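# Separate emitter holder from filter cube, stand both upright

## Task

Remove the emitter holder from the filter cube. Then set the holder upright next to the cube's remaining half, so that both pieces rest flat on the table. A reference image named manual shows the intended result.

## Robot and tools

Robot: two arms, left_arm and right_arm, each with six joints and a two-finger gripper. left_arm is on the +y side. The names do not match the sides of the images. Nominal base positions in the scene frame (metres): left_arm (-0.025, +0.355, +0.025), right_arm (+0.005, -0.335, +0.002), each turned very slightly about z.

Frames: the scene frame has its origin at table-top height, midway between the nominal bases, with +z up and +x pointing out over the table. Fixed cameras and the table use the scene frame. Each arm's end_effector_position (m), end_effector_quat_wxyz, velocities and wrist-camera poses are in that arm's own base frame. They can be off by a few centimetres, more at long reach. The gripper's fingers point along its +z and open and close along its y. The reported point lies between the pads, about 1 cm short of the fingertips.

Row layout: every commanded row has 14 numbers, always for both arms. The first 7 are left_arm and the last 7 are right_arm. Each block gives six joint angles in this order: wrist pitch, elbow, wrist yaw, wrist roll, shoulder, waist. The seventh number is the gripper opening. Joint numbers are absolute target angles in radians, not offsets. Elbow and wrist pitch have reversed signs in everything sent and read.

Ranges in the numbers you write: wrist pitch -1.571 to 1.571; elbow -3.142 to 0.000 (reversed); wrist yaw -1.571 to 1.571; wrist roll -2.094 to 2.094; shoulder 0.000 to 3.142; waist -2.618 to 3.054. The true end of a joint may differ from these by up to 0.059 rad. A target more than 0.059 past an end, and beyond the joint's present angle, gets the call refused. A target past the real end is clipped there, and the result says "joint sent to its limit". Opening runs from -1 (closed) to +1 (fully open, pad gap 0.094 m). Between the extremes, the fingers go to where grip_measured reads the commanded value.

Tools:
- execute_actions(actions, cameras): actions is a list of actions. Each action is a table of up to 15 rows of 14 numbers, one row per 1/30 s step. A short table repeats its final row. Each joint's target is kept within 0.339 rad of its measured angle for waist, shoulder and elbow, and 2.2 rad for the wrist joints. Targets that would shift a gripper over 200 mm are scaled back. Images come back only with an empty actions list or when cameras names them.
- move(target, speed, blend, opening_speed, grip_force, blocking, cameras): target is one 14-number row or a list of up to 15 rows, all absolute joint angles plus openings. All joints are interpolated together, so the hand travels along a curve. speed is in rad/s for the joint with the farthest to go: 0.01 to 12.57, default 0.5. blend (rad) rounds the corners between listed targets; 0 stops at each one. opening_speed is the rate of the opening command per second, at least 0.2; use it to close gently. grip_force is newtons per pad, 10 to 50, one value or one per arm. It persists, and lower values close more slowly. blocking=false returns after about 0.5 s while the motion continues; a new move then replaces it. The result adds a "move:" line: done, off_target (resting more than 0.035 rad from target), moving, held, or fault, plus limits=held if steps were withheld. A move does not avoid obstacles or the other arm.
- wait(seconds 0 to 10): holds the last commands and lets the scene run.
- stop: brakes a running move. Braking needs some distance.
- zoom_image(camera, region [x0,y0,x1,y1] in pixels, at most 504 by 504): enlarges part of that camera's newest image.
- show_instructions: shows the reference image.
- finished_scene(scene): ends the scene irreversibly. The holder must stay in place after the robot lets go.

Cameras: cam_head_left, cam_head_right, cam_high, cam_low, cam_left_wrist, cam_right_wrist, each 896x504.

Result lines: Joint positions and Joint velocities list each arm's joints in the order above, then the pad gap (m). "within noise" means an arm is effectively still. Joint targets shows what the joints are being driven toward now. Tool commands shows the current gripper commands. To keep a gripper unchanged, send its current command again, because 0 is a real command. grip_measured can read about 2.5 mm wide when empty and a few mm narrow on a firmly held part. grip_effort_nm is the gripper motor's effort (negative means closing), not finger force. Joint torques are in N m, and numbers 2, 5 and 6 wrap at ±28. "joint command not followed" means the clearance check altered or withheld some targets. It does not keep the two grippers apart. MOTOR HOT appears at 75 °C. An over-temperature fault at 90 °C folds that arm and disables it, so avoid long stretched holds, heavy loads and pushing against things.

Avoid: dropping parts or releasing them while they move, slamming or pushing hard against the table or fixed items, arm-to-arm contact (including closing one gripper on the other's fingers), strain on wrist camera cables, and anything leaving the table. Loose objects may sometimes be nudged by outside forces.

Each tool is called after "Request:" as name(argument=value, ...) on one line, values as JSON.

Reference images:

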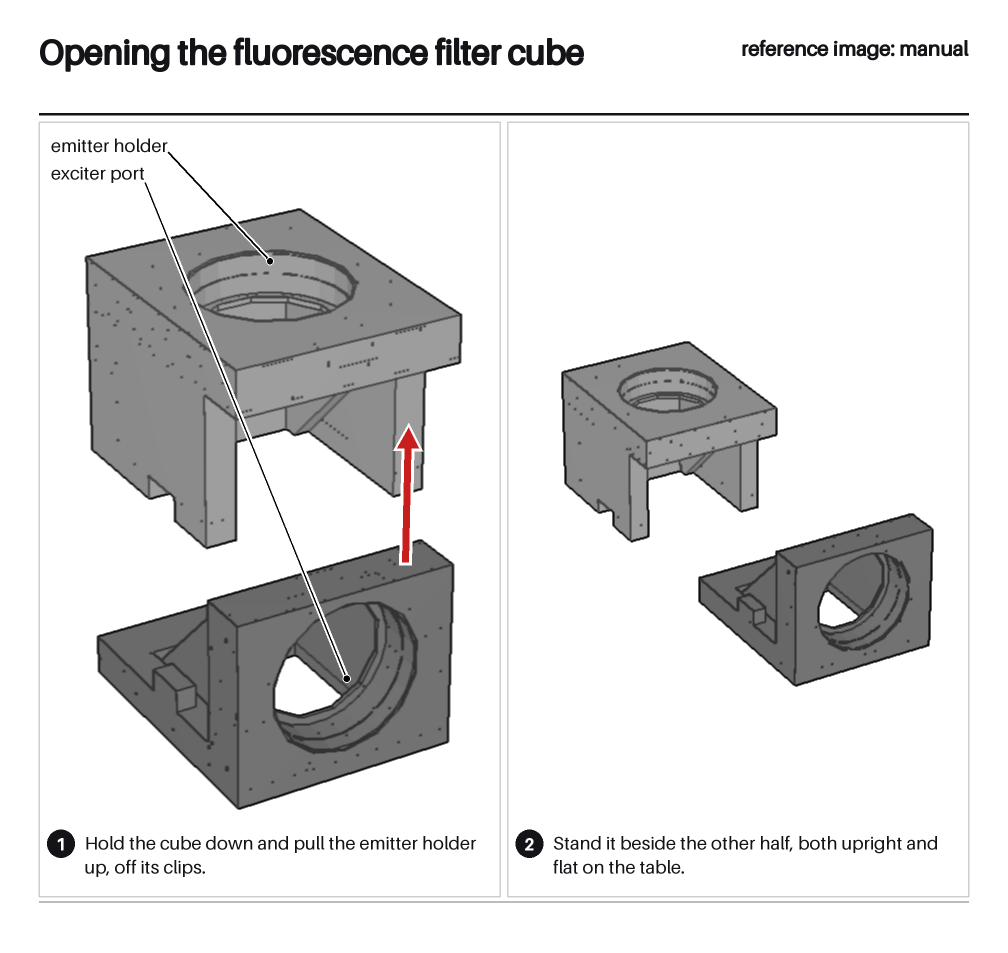

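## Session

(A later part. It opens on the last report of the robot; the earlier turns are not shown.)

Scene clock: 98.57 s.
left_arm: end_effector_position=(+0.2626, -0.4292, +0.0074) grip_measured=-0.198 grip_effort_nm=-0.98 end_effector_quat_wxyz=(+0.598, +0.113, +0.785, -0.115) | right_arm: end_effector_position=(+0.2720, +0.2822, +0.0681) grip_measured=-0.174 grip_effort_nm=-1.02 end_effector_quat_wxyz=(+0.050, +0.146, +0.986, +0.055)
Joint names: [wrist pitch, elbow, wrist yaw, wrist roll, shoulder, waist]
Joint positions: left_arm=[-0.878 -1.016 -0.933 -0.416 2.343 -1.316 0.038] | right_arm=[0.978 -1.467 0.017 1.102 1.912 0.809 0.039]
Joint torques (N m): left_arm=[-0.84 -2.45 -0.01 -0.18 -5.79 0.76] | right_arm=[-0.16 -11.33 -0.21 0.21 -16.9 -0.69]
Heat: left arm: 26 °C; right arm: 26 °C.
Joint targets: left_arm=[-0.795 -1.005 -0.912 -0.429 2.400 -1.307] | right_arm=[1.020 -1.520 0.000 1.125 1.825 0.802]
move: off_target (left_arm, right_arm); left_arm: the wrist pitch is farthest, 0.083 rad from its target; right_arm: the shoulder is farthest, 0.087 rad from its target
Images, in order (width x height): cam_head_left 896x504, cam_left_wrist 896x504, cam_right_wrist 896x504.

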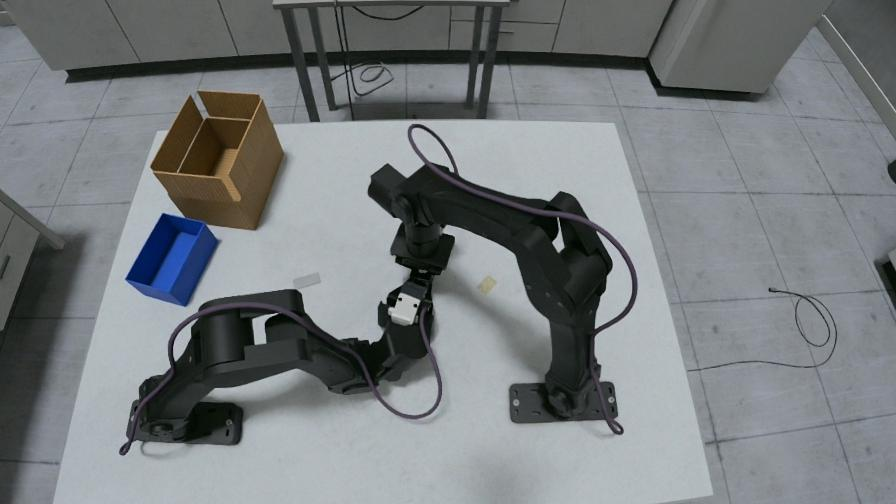

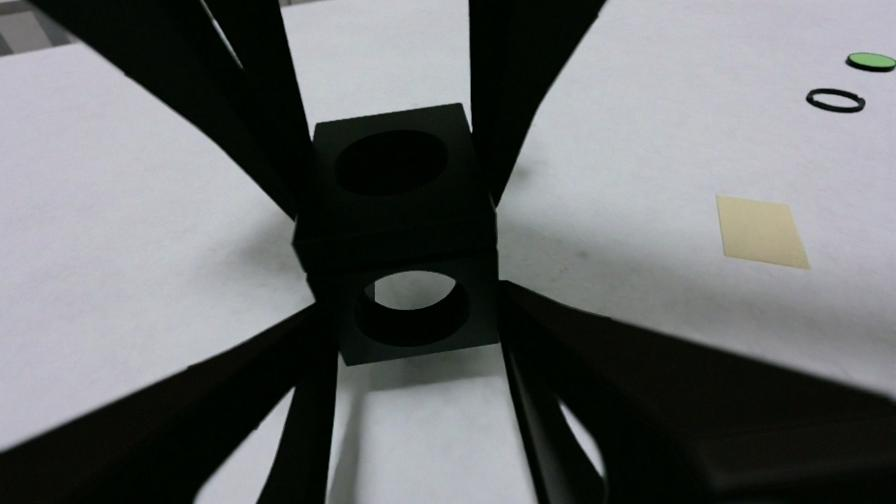

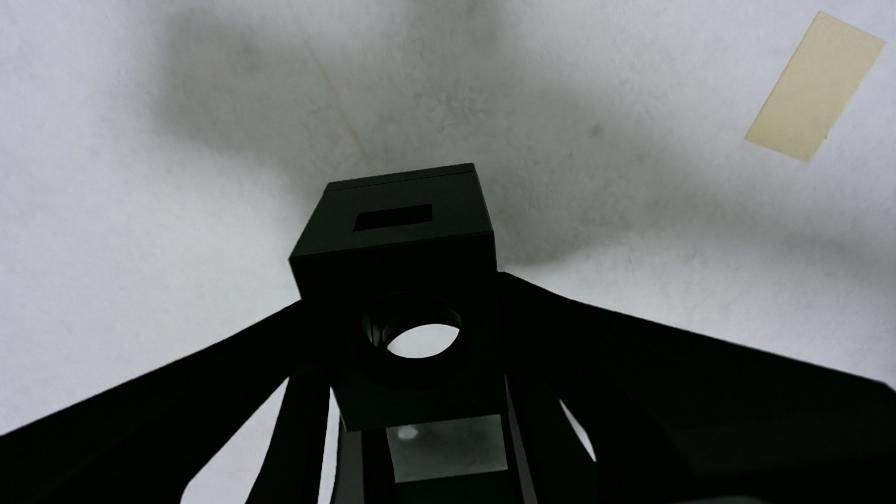

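Request:
move(target=[-0.42, -0.955, -0.80, -0.429, 2.47, -1.307, -0.32, 0.878, -1.37, 0, 1.125, 1.878, 0.802, -0.32], speed=0.25, cameras=["cam_left_wrist", "cam_right_wrist"])

Request:
zoom_image(camera="cam_left_wrist", region=[240, 60, 560, 400])

Scene clock: 102.73 s.
left_arm: end_effector_position=(+0.2587, -0.4200, -0.0164) grip_measured=-0.199 grip_effort_nm=-0.98 end_effector_quat_wxyz=(+0.574, +0.139, +0.803, -0.083) | right_arm: end_effector_position=(+0.2840, +0.2869, +0.0622) grip_measured=-0.175 grip_effort_nm=-1.02 end_effector_quat_wxyz=(+0.079, +0.157, +0.981, +0.087)
Joint names: [wrist pitch, elbow, wrist yaw, wrist roll, shoulder, waist]
Joint positions: left_arm=[-0.768 -1.014 -0.92 -0.447 2.354 -1.316 0.038] | right_arm=[0.843 -1.391 0.029 1.115 1.886 0.801 0.039]
Joint torques (N m): left_arm=[1.99 1.17 0.97 0.18 -1.73 0.79] | right_arm=[-0.38 -4.21 -0.32 0.09 -9.83 0.03]
Heat: left arm: 26 °C; right arm: 26 °C.
Joint targets: left_arm=[-0.420 -0.955 -0.800 -0.429 2.470 -1.307] | right_arm=[0.878 -1.370 0.000 1.125 1.878 0.802]
move: off_target (left_arm); left_arm: the wrist pitch is farthest, 0.348 rad from its target
Images, in order (width x height): cam_left_wrist 896x504, cam_right_wrist 896x504.

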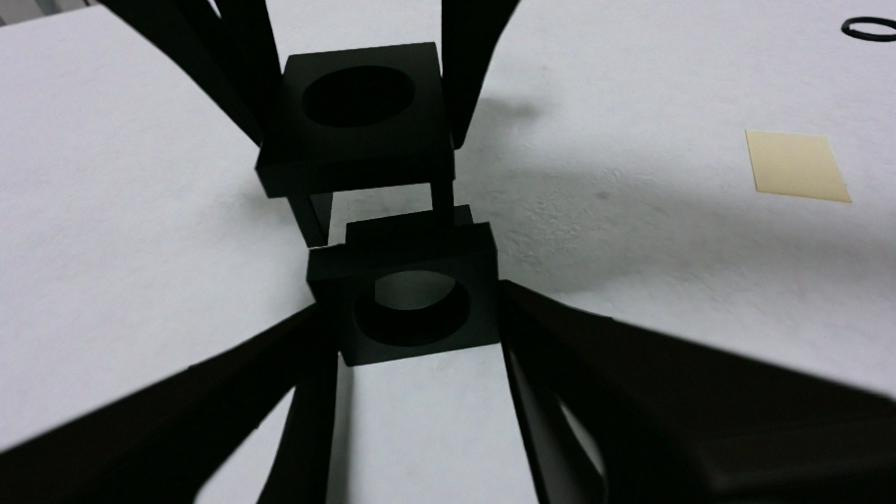

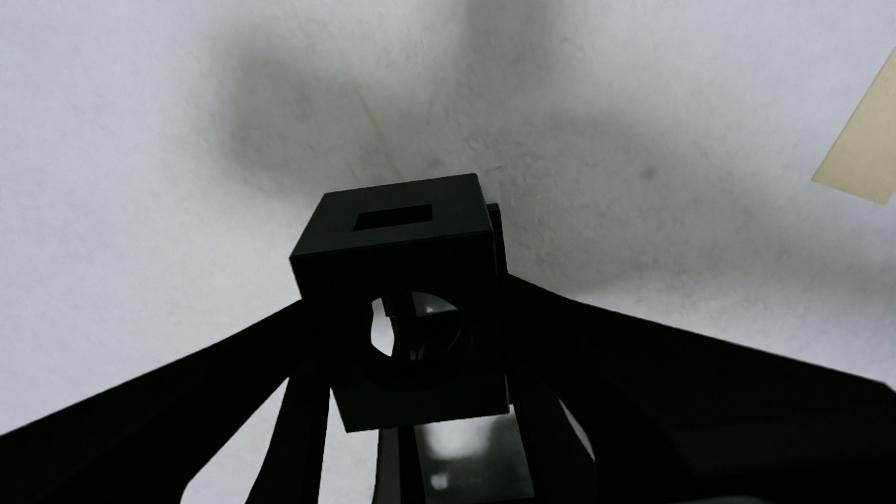

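Scaled by 1.482 from the camera's 896x504 image, which has a finer 1280x720 frame.

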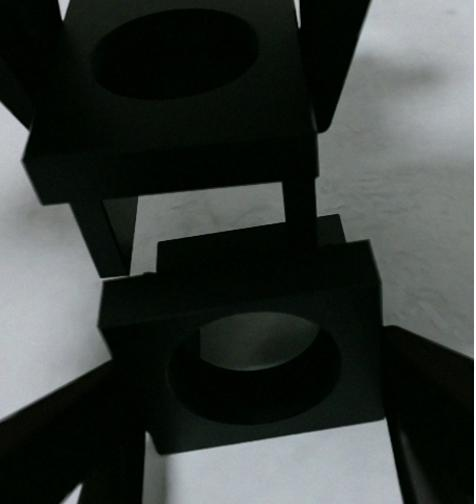

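Request:
move(target=[-0.753, -1.024, -0.915, -0.440, 2.38, -1.307, -0.32, 1.106, -1.565, 0, 1.125, 1.826, 0.802, -0.32], speed=0.25, cameras=["all"])

Request:
zoom_image(camera="cam_left_wrist", region=[200, 40, 620, 400])

Request:
zoom_image(camera="cam_low", region=[400, 200, 560, 300])

Scene clock: 106.87 s.
left_arm: end_effector_position=(+0.2611, -0.4242, -0.0077) grip_measured=-0.199 grip_effort_nm=-0.98 end_effector_quat_wxyz=(+0.583, +0.124, +0.797, -0.095) | right_arm: end_effector_position=(+0.2704, +0.2813, +0.1022) grip_measured=-0.175 grip_effort_nm=-1.02 end_effector_quat_wxyz=(+0.047, +0.156, +0.984, +0.070)
Joint names: [wrist pitch, elbow, wrist yaw, wrist roll, shoulder, waist]
Joint positions: left_arm=[-0.798 -1.024 -0.932 -0.448 2.353 -1.316 0.038] | right_arm=[1.074 -1.539 -0.004 1.116 1.866 0.801 0.039]
Joint torques (N m): left_arm=[-1.21 -3.28 -0.09 0.06 -7.83 0.75] | right_arm=[-0.31 -8.77 0.03 0.06 -12.53 0.06]
Heat: left arm: 26 °C; right arm: 26 °C.
Joint targets: left_arm=[-0.753 -1.024 -0.915 -0.440 2.380 -1.307] | right_arm=[1.106 -1.565 0.000 1.125 1.826 0.802]
move: off_target (left_arm, right_arm); left_arm: the wrist pitch is farthest, 0.045 rad from its target; right_arm: the shoulder is farthest, 0.040 rad from its target

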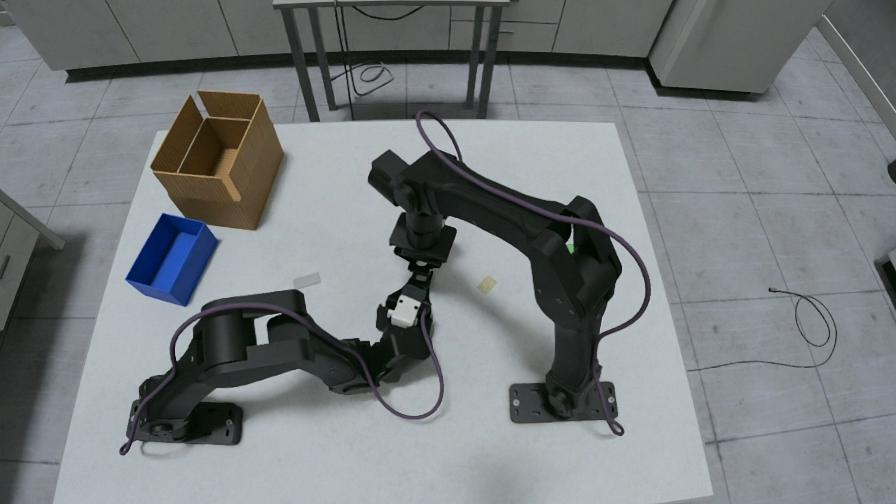

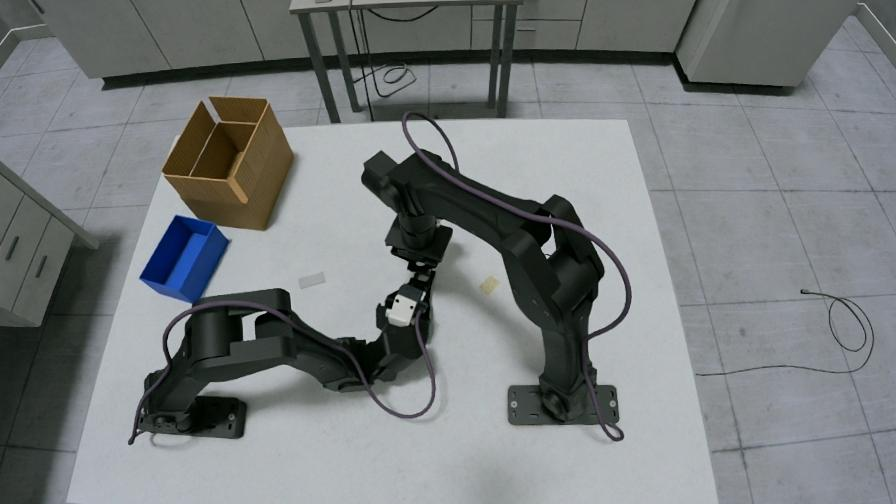

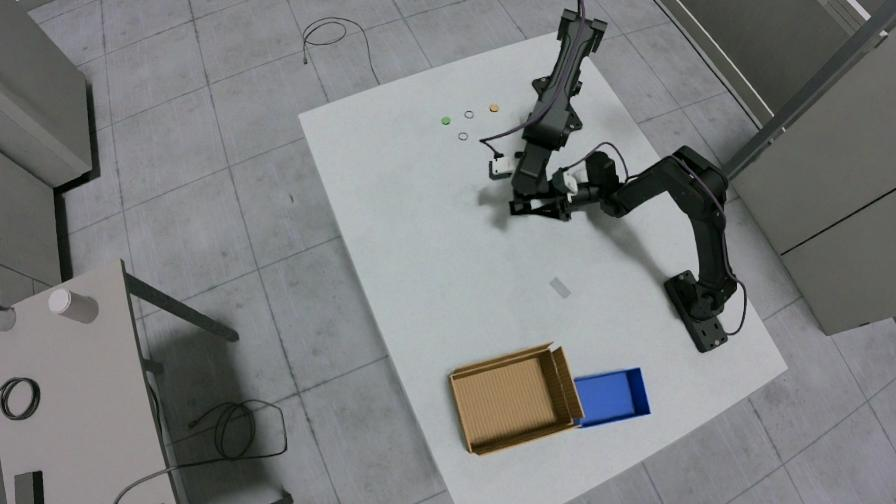

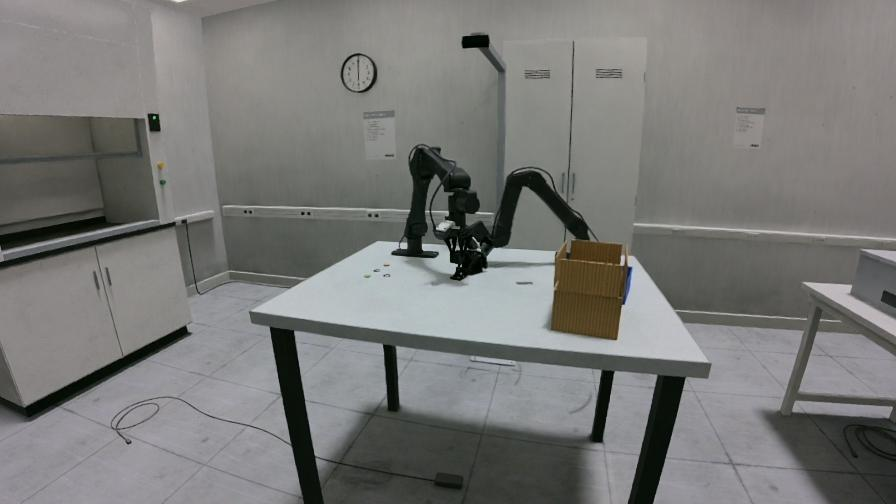

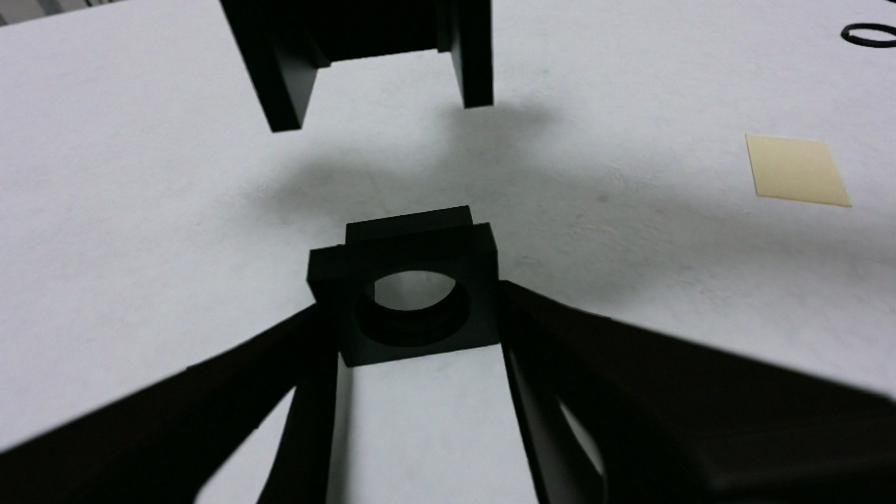

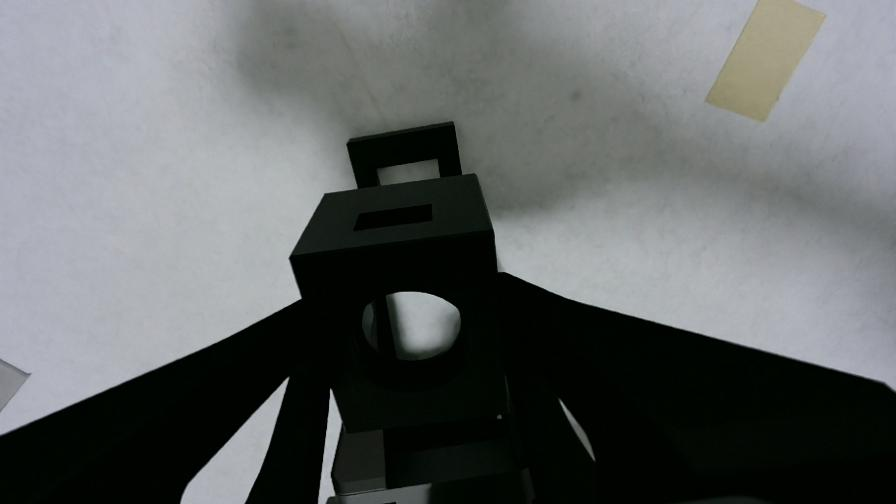

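Scaled by 1.200 from the camera's 896x504 image, which has a finer 1280x720 frame.

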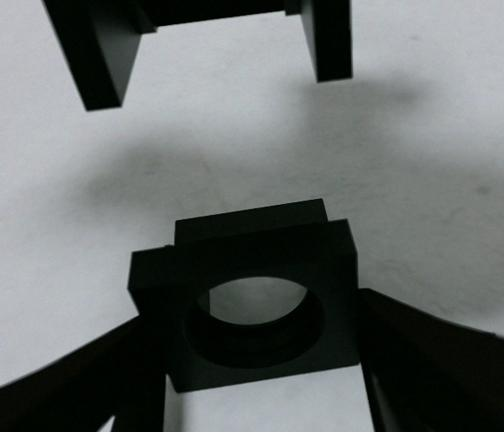

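Scaled by 3.150 from the camera's 896x504 image, which has a finer 1280x720 frame.

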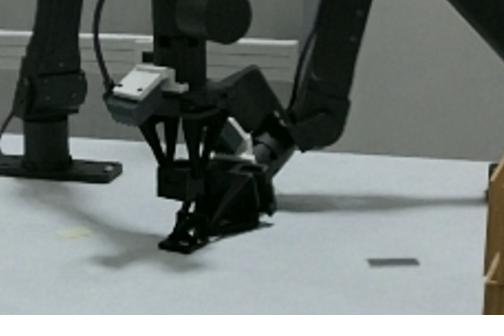

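Request:
move(target=[[-0.753, -1.024, -0.915, -0.440, 2.38, -1.307, 0.6, 1.106, -1.565, 0, 1.125, 1.826, 0.522, -0.32], [-0.548, -0.946, -0.970, -0.600, 2.212, -1.401, 0.6, 0.90, -1.39, 0, 1.125, 1.908, 0.522, -0.32]], speed=[0.4, 0.25], opening_speed=0.8, cameras=["all"])

Request:
zoom_image(camera="cam_left_wrist", region=[250, 0, 700, 340])

Request:
zoom_image(camera="cam_low", region=[400, 220, 520, 300])

Scene clock: 112.27 s.
left_arm: end_effector_position=(+0.2231, -0.4085, -0.0100) grip_measured=+0.598 grip_effort_nm=0.13 end_effector_quat_wxyz=(+0.551, +0.142, +0.819, -0.078) | right_arm: end_effector_position=(+0.3387, +0.1974, +0.0568) grip_measured=-0.175 grip_effort_nm=-1.02 end_effector_quat_wxyz=(+0.057, +0.291, +0.953, +0.067)
Joint names: [wrist pitch, elbow, wrist yaw, wrist roll, shoulder, waist]
Joint positions: left_arm=[-0.573 -0.955 -0.957 -0.591 2.249 -1.395 0.075] | right_arm=[0.893 -1.396 -0.008 1.116 1.897 0.522 0.039]
Joint torques (N m): left_arm=[-1.27 -2.55 -0.46 -0.11 -11.97 -0.36] | right_arm=[-0.52 -5.55 0.05 0.07 -8.28 0.05]
Heat: left arm: 26 °C; right arm: 27 °C.
Joint targets: left_arm=[-0.548 -0.946 -0.970 -0.600 2.212 -1.401] | right_arm=[0.900 -1.390 0.000 1.125 1.908 0.522]
move: off_target (left_arm); left_arm: the shoulder is farthest, 0.037 rad from its target

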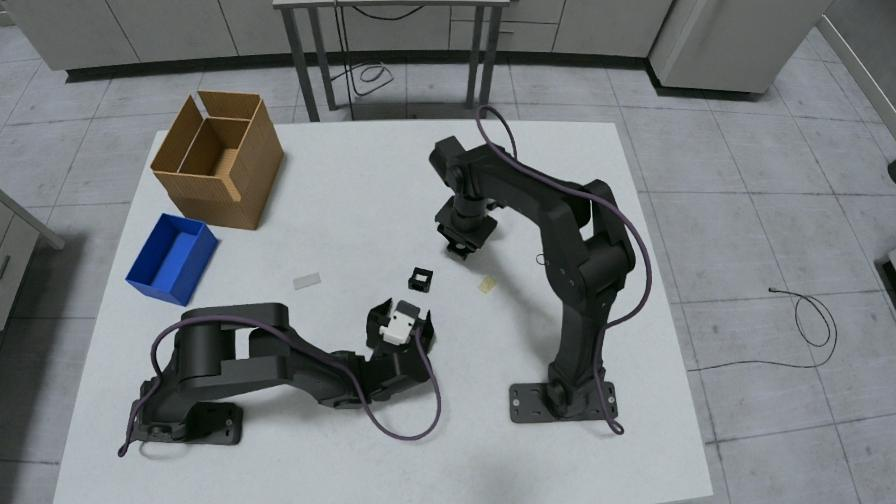

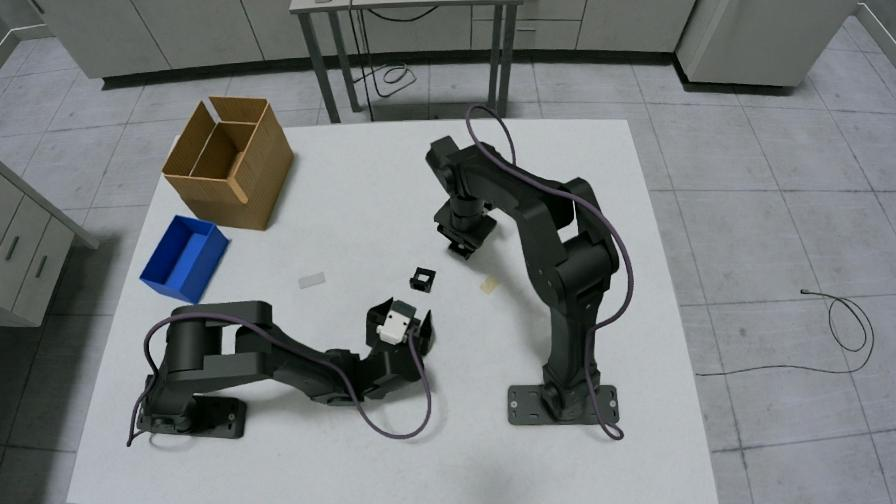

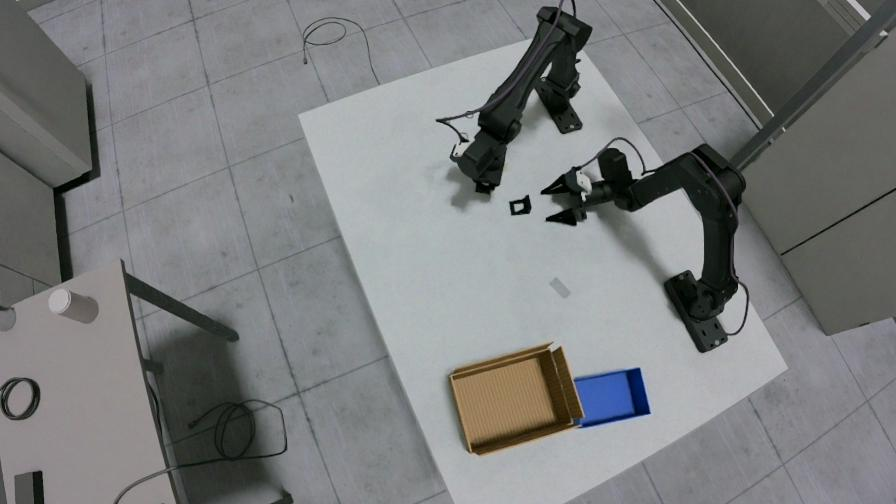

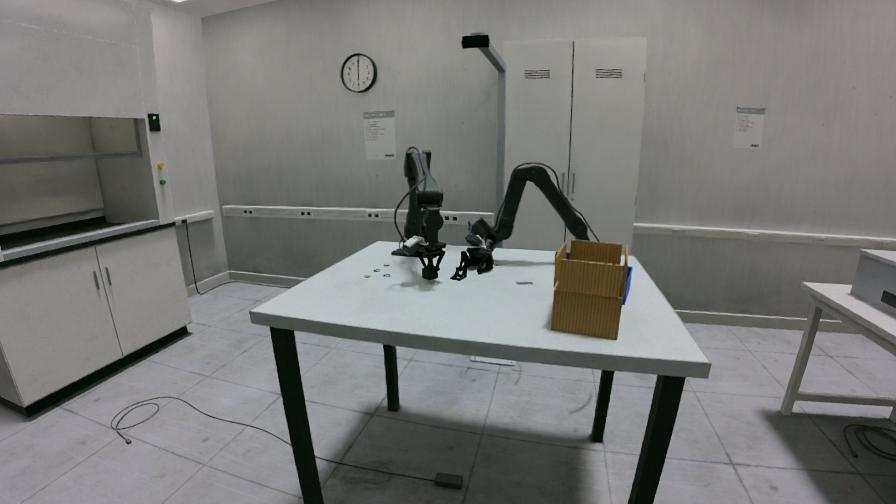

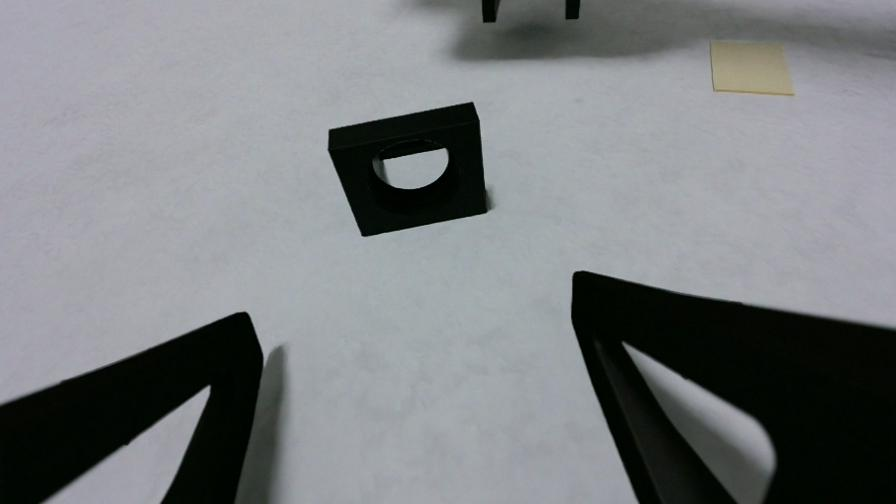

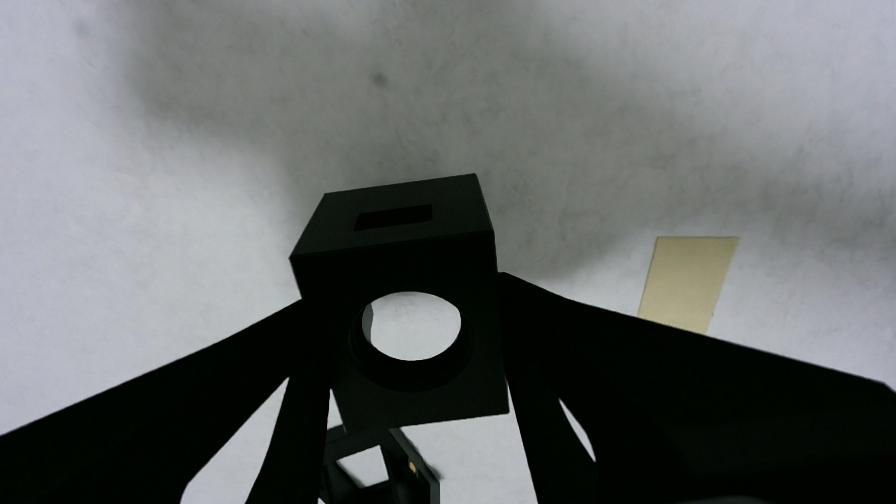

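Scaled by 1.120 from the camera's 896x504 image, which has a finer 1280x720 frame.

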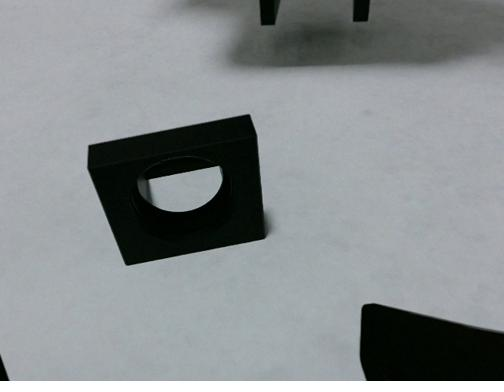

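Scaled by 4.200 from the camera's 896x504 image, which has a finer 1280x720 frame.

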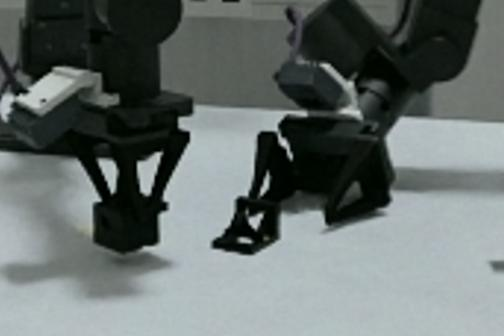

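Request:
move(target=[-0.548, -0.946, -0.970, -0.600, 2.212, -1.401, 0.6, 0.858, -1.357, 0, 1.125, 1.922, 0.522, -0.32], speed=0.06, cameras=["cam_low", "cam_left_wrist", "cam_right_wrist"])

Request:
zoom_image(camera="cam_low", region=[400, 220, 520, 300])

Request:
zoom_image(camera="cam_left_wrist", region=[400, 0, 640, 140])

Scene clock: 114.57 s.
left_arm: end_effector_position=(+0.2231, -0.4085, -0.0101) grip_measured=+0.598 grip_effort_nm=0.13 end_effector_quat_wxyz=(+0.551, +0.142, +0.819, -0.078) | right_arm: end_effector_position=(+0.3387, +0.1974, +0.0464) grip_measured=-0.175 grip_effort_nm=-1.02 end_effector_quat_wxyz=(+0.058, +0.291, +0.952, +0.068)
Joint names: [wrist pitch, elbow, wrist yaw, wrist roll, shoulder, waist]
Joint positions: left_arm=[-0.572 -0.955 -0.957 -0.592 2.249 -1.395 0.075] | right_arm=[0.852 -1.365 -0.008 1.116 1.907 0.522 0.039]
Joint torques (N m): left_arm=[-1.28 -2.62 -0.47 -0.12 -11.9 -0.4] | right_arm=[-0.56 -5.2 0.09 0.08 -7.94 -0.06]
Heat: left arm: 26 °C; right arm: 27 °C.
Joint targets: left_arm=[-0.548 -0.946 -0.970 -0.600 2.212 -1.401] | right_arm=[0.858 -1.357 0.000 1.125 1.922 0.522]
move: off_target (left_arm); left_arm: the shoulder is farthest, 0.037 rad from its target
Images, in order (width x height): cam_low 896x504, cam_left_wrist 896x504, cam_right_wrist 896x504.

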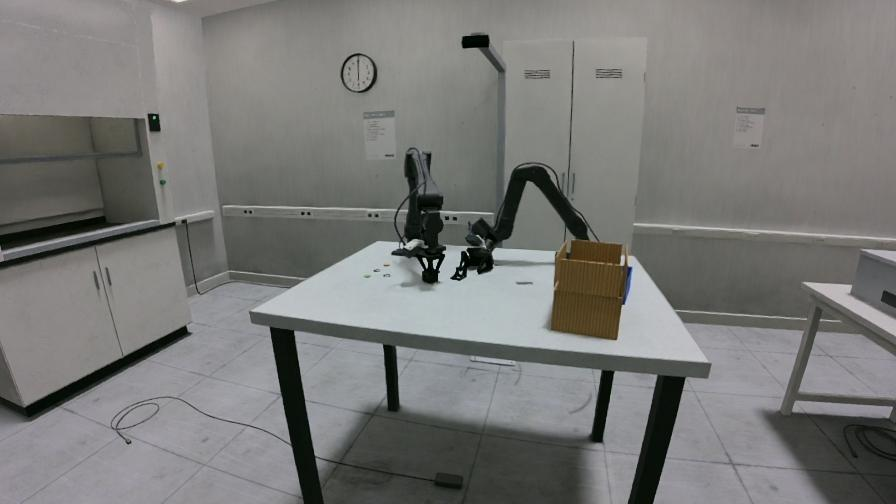

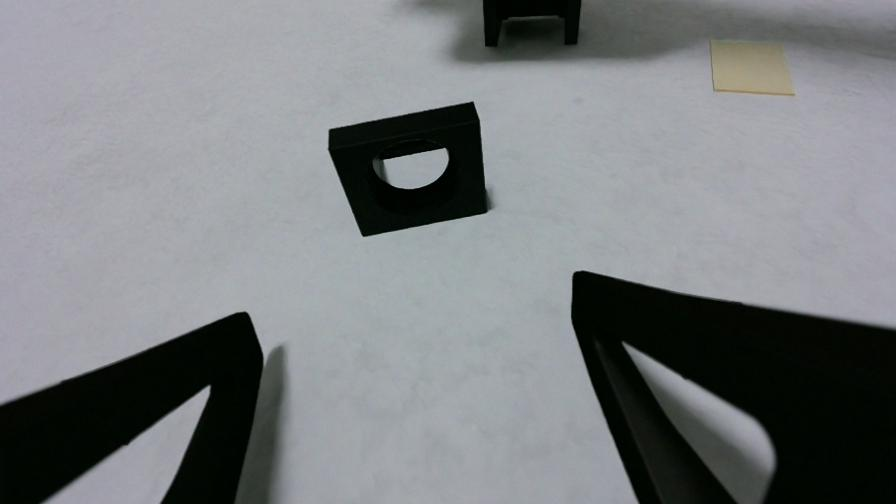

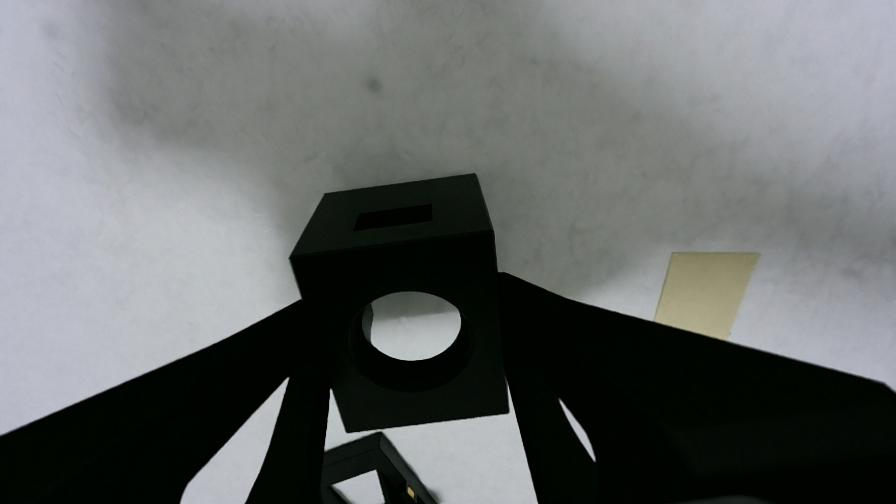

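Scaled by 4.200 from the camera's 896x504 image, which has a finer 1280x720 frame.

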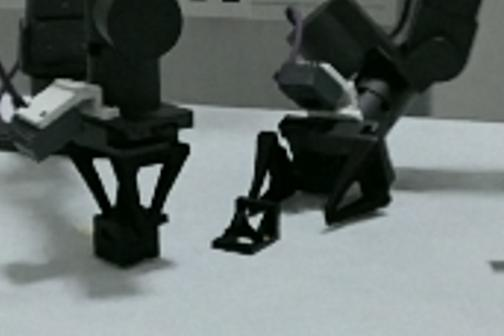

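Scaled by 2.100 from the camera's 896x504 image, which has a finer 1280x720 frame.

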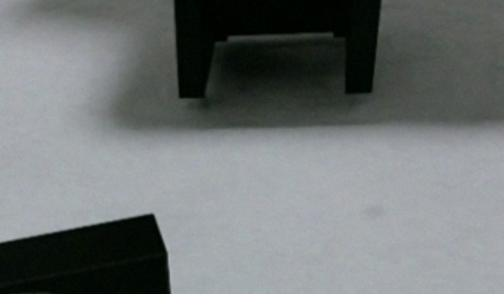

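Request:
move(target=[-0.548, -0.946, -0.970, -0.600, 2.212, -1.401, 0.6, 0.852, -1.347, 0, 1.125, 1.930, 0.522, -0.32], speed=0.05, cameras=["cam_left_wrist"])

Request:
zoom_image(camera="cam_left_wrist", region=[400, 0, 640, 140])

Scene clock: 115.73 s.
left_arm: end_effector_position=(+0.2231, -0.4085, -0.0101) grip_measured=+0.598 grip_effort_nm=0.13 end_effector_quat_wxyz=(+0.551, +0.142, +0.819, -0.078) | right_arm: end_effector_position=(+0.3372, +0.1966, +0.0421) grip_measured=-0.175 grip_effort_nm=-1.02 end_effector_quat_wxyz=(+0.055, +0.292, +0.953, +0.064)
Joint names: [wrist pitch, elbow, wrist yaw, wrist roll, shoulder, waist]
Joint positions: left_arm=[-0.572 -0.955 -0.957 -0.592 2.249 -1.395 0.075] | right_arm=[0.846 -1.357 -0.008 1.116 1.912 0.522 0.039]
Joint torques (N m): left_arm=[-1.28 -2.59 -0.45 -0.13 -11.93 -0.43] | right_arm=[-0.54 -5.05 0.08 0.07 -7.8 0.01]
Heat: left arm: 26 °C; right arm: 27 °C.
Joint targets: left_arm=[-0.548 -0.946 -0.970 -0.600 2.212 -1.401] | right_arm=[0.852 -1.347 0.000 1.125 1.930 0.522]
move: off_target (left_arm); left_arm: the shoulder is farthest, 0.037 rad from its target
Images, in order (width x height): cam_left_wrist 896x504.

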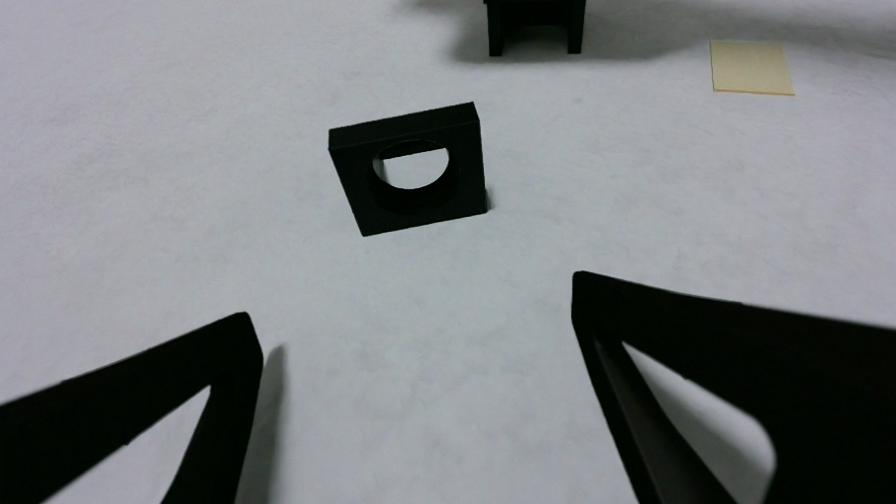

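Scaled by 2.100 from the camera's 896x504 image, which has a finer 1280x720 frame.

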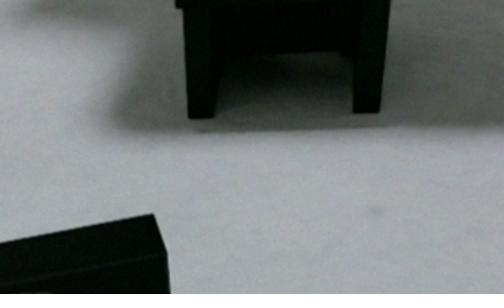

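Request:
move(target=[-0.548, -0.946, -0.970, -0.600, 2.212, -1.401, 0.6, 0.846, -1.337, 0, 1.125, 1.936, 0.522, -0.32], speed=0.05, cameras=["cam_left_wrist", "cam_right_wrist"])

Request:
zoom_image(camera="cam_left_wrist", region=[400, 0, 640, 140])

Scene clock: 117.00 s.
left_arm: end_effector_position=(+0.2231, -0.4085, -0.0101) grip_measured=+0.598 grip_effort_nm=0.13 end_effector_quat_wxyz=(+0.551, +0.142, +0.819, -0.078) | right_arm: end_effector_position=(+0.3371, +0.1965, +0.0419) grip_measured=-0.175 grip_effort_nm=-1.02 end_effector_quat_wxyz=(+0.055, +0.292, +0.953, +0.064)
Joint names: [wrist pitch, elbow, wrist yaw, wrist roll, shoulder, waist]
Joint positions: left_arm=[-0.572 -0.955 -0.957 -0.592 2.249 -1.395 0.075] | right_arm=[0.845 -1.356 -0.008 1.116 1.912 0.522 0.039]
Joint torques (N m): left_arm=[-1.27 -2.59 -0.47 -0.13 -11.93 -0.4] | right_arm=[-0.59 -4.25 0.08 0.07 -7.32 -0.01]
Heat: left arm: 26 °C; right arm: 27 °C.
Joint targets: left_arm=[-0.548 -0.946 -0.970 -0.600 2.212 -1.401] | right_arm=[0.846 -1.337 0.000 1.125 1.936 0.522]
move: off_target (left_arm); left_arm: the shoulder is farthest, 0.037 rad from its target
Images, in order (width x height): cam_left_wrist 896x504, cam_right_wrist 896x504.

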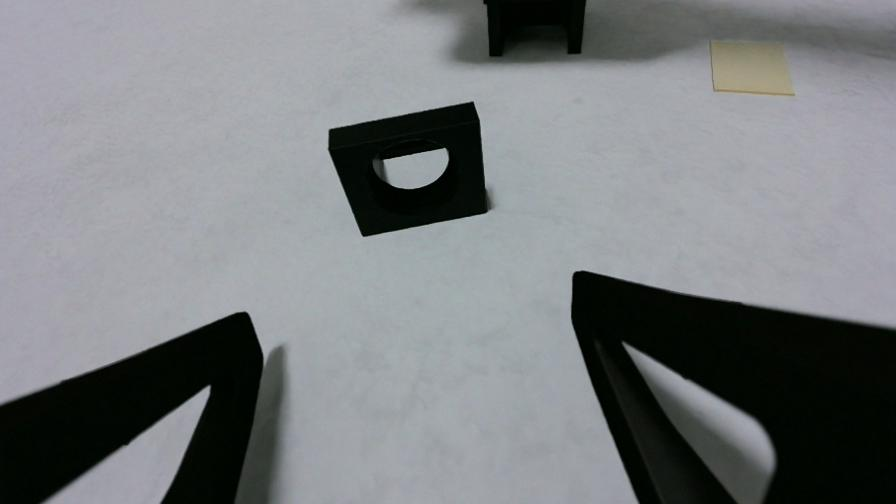

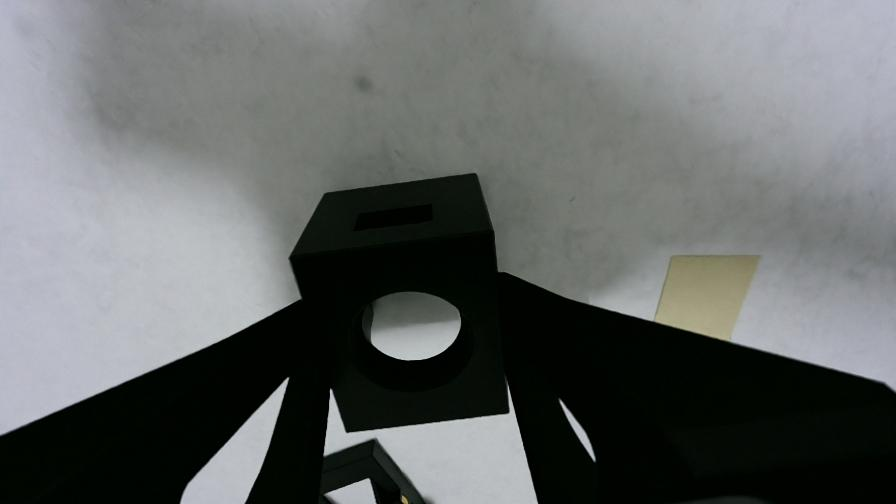

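Scaled by 2.100 from the camera's 896x504 image, which has a finer 1280x720 frame.

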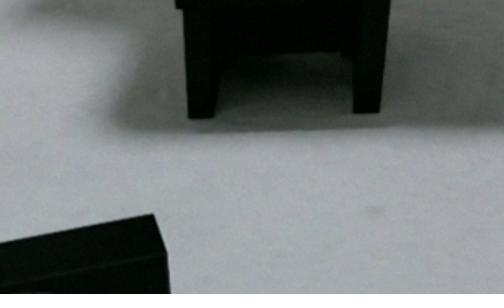

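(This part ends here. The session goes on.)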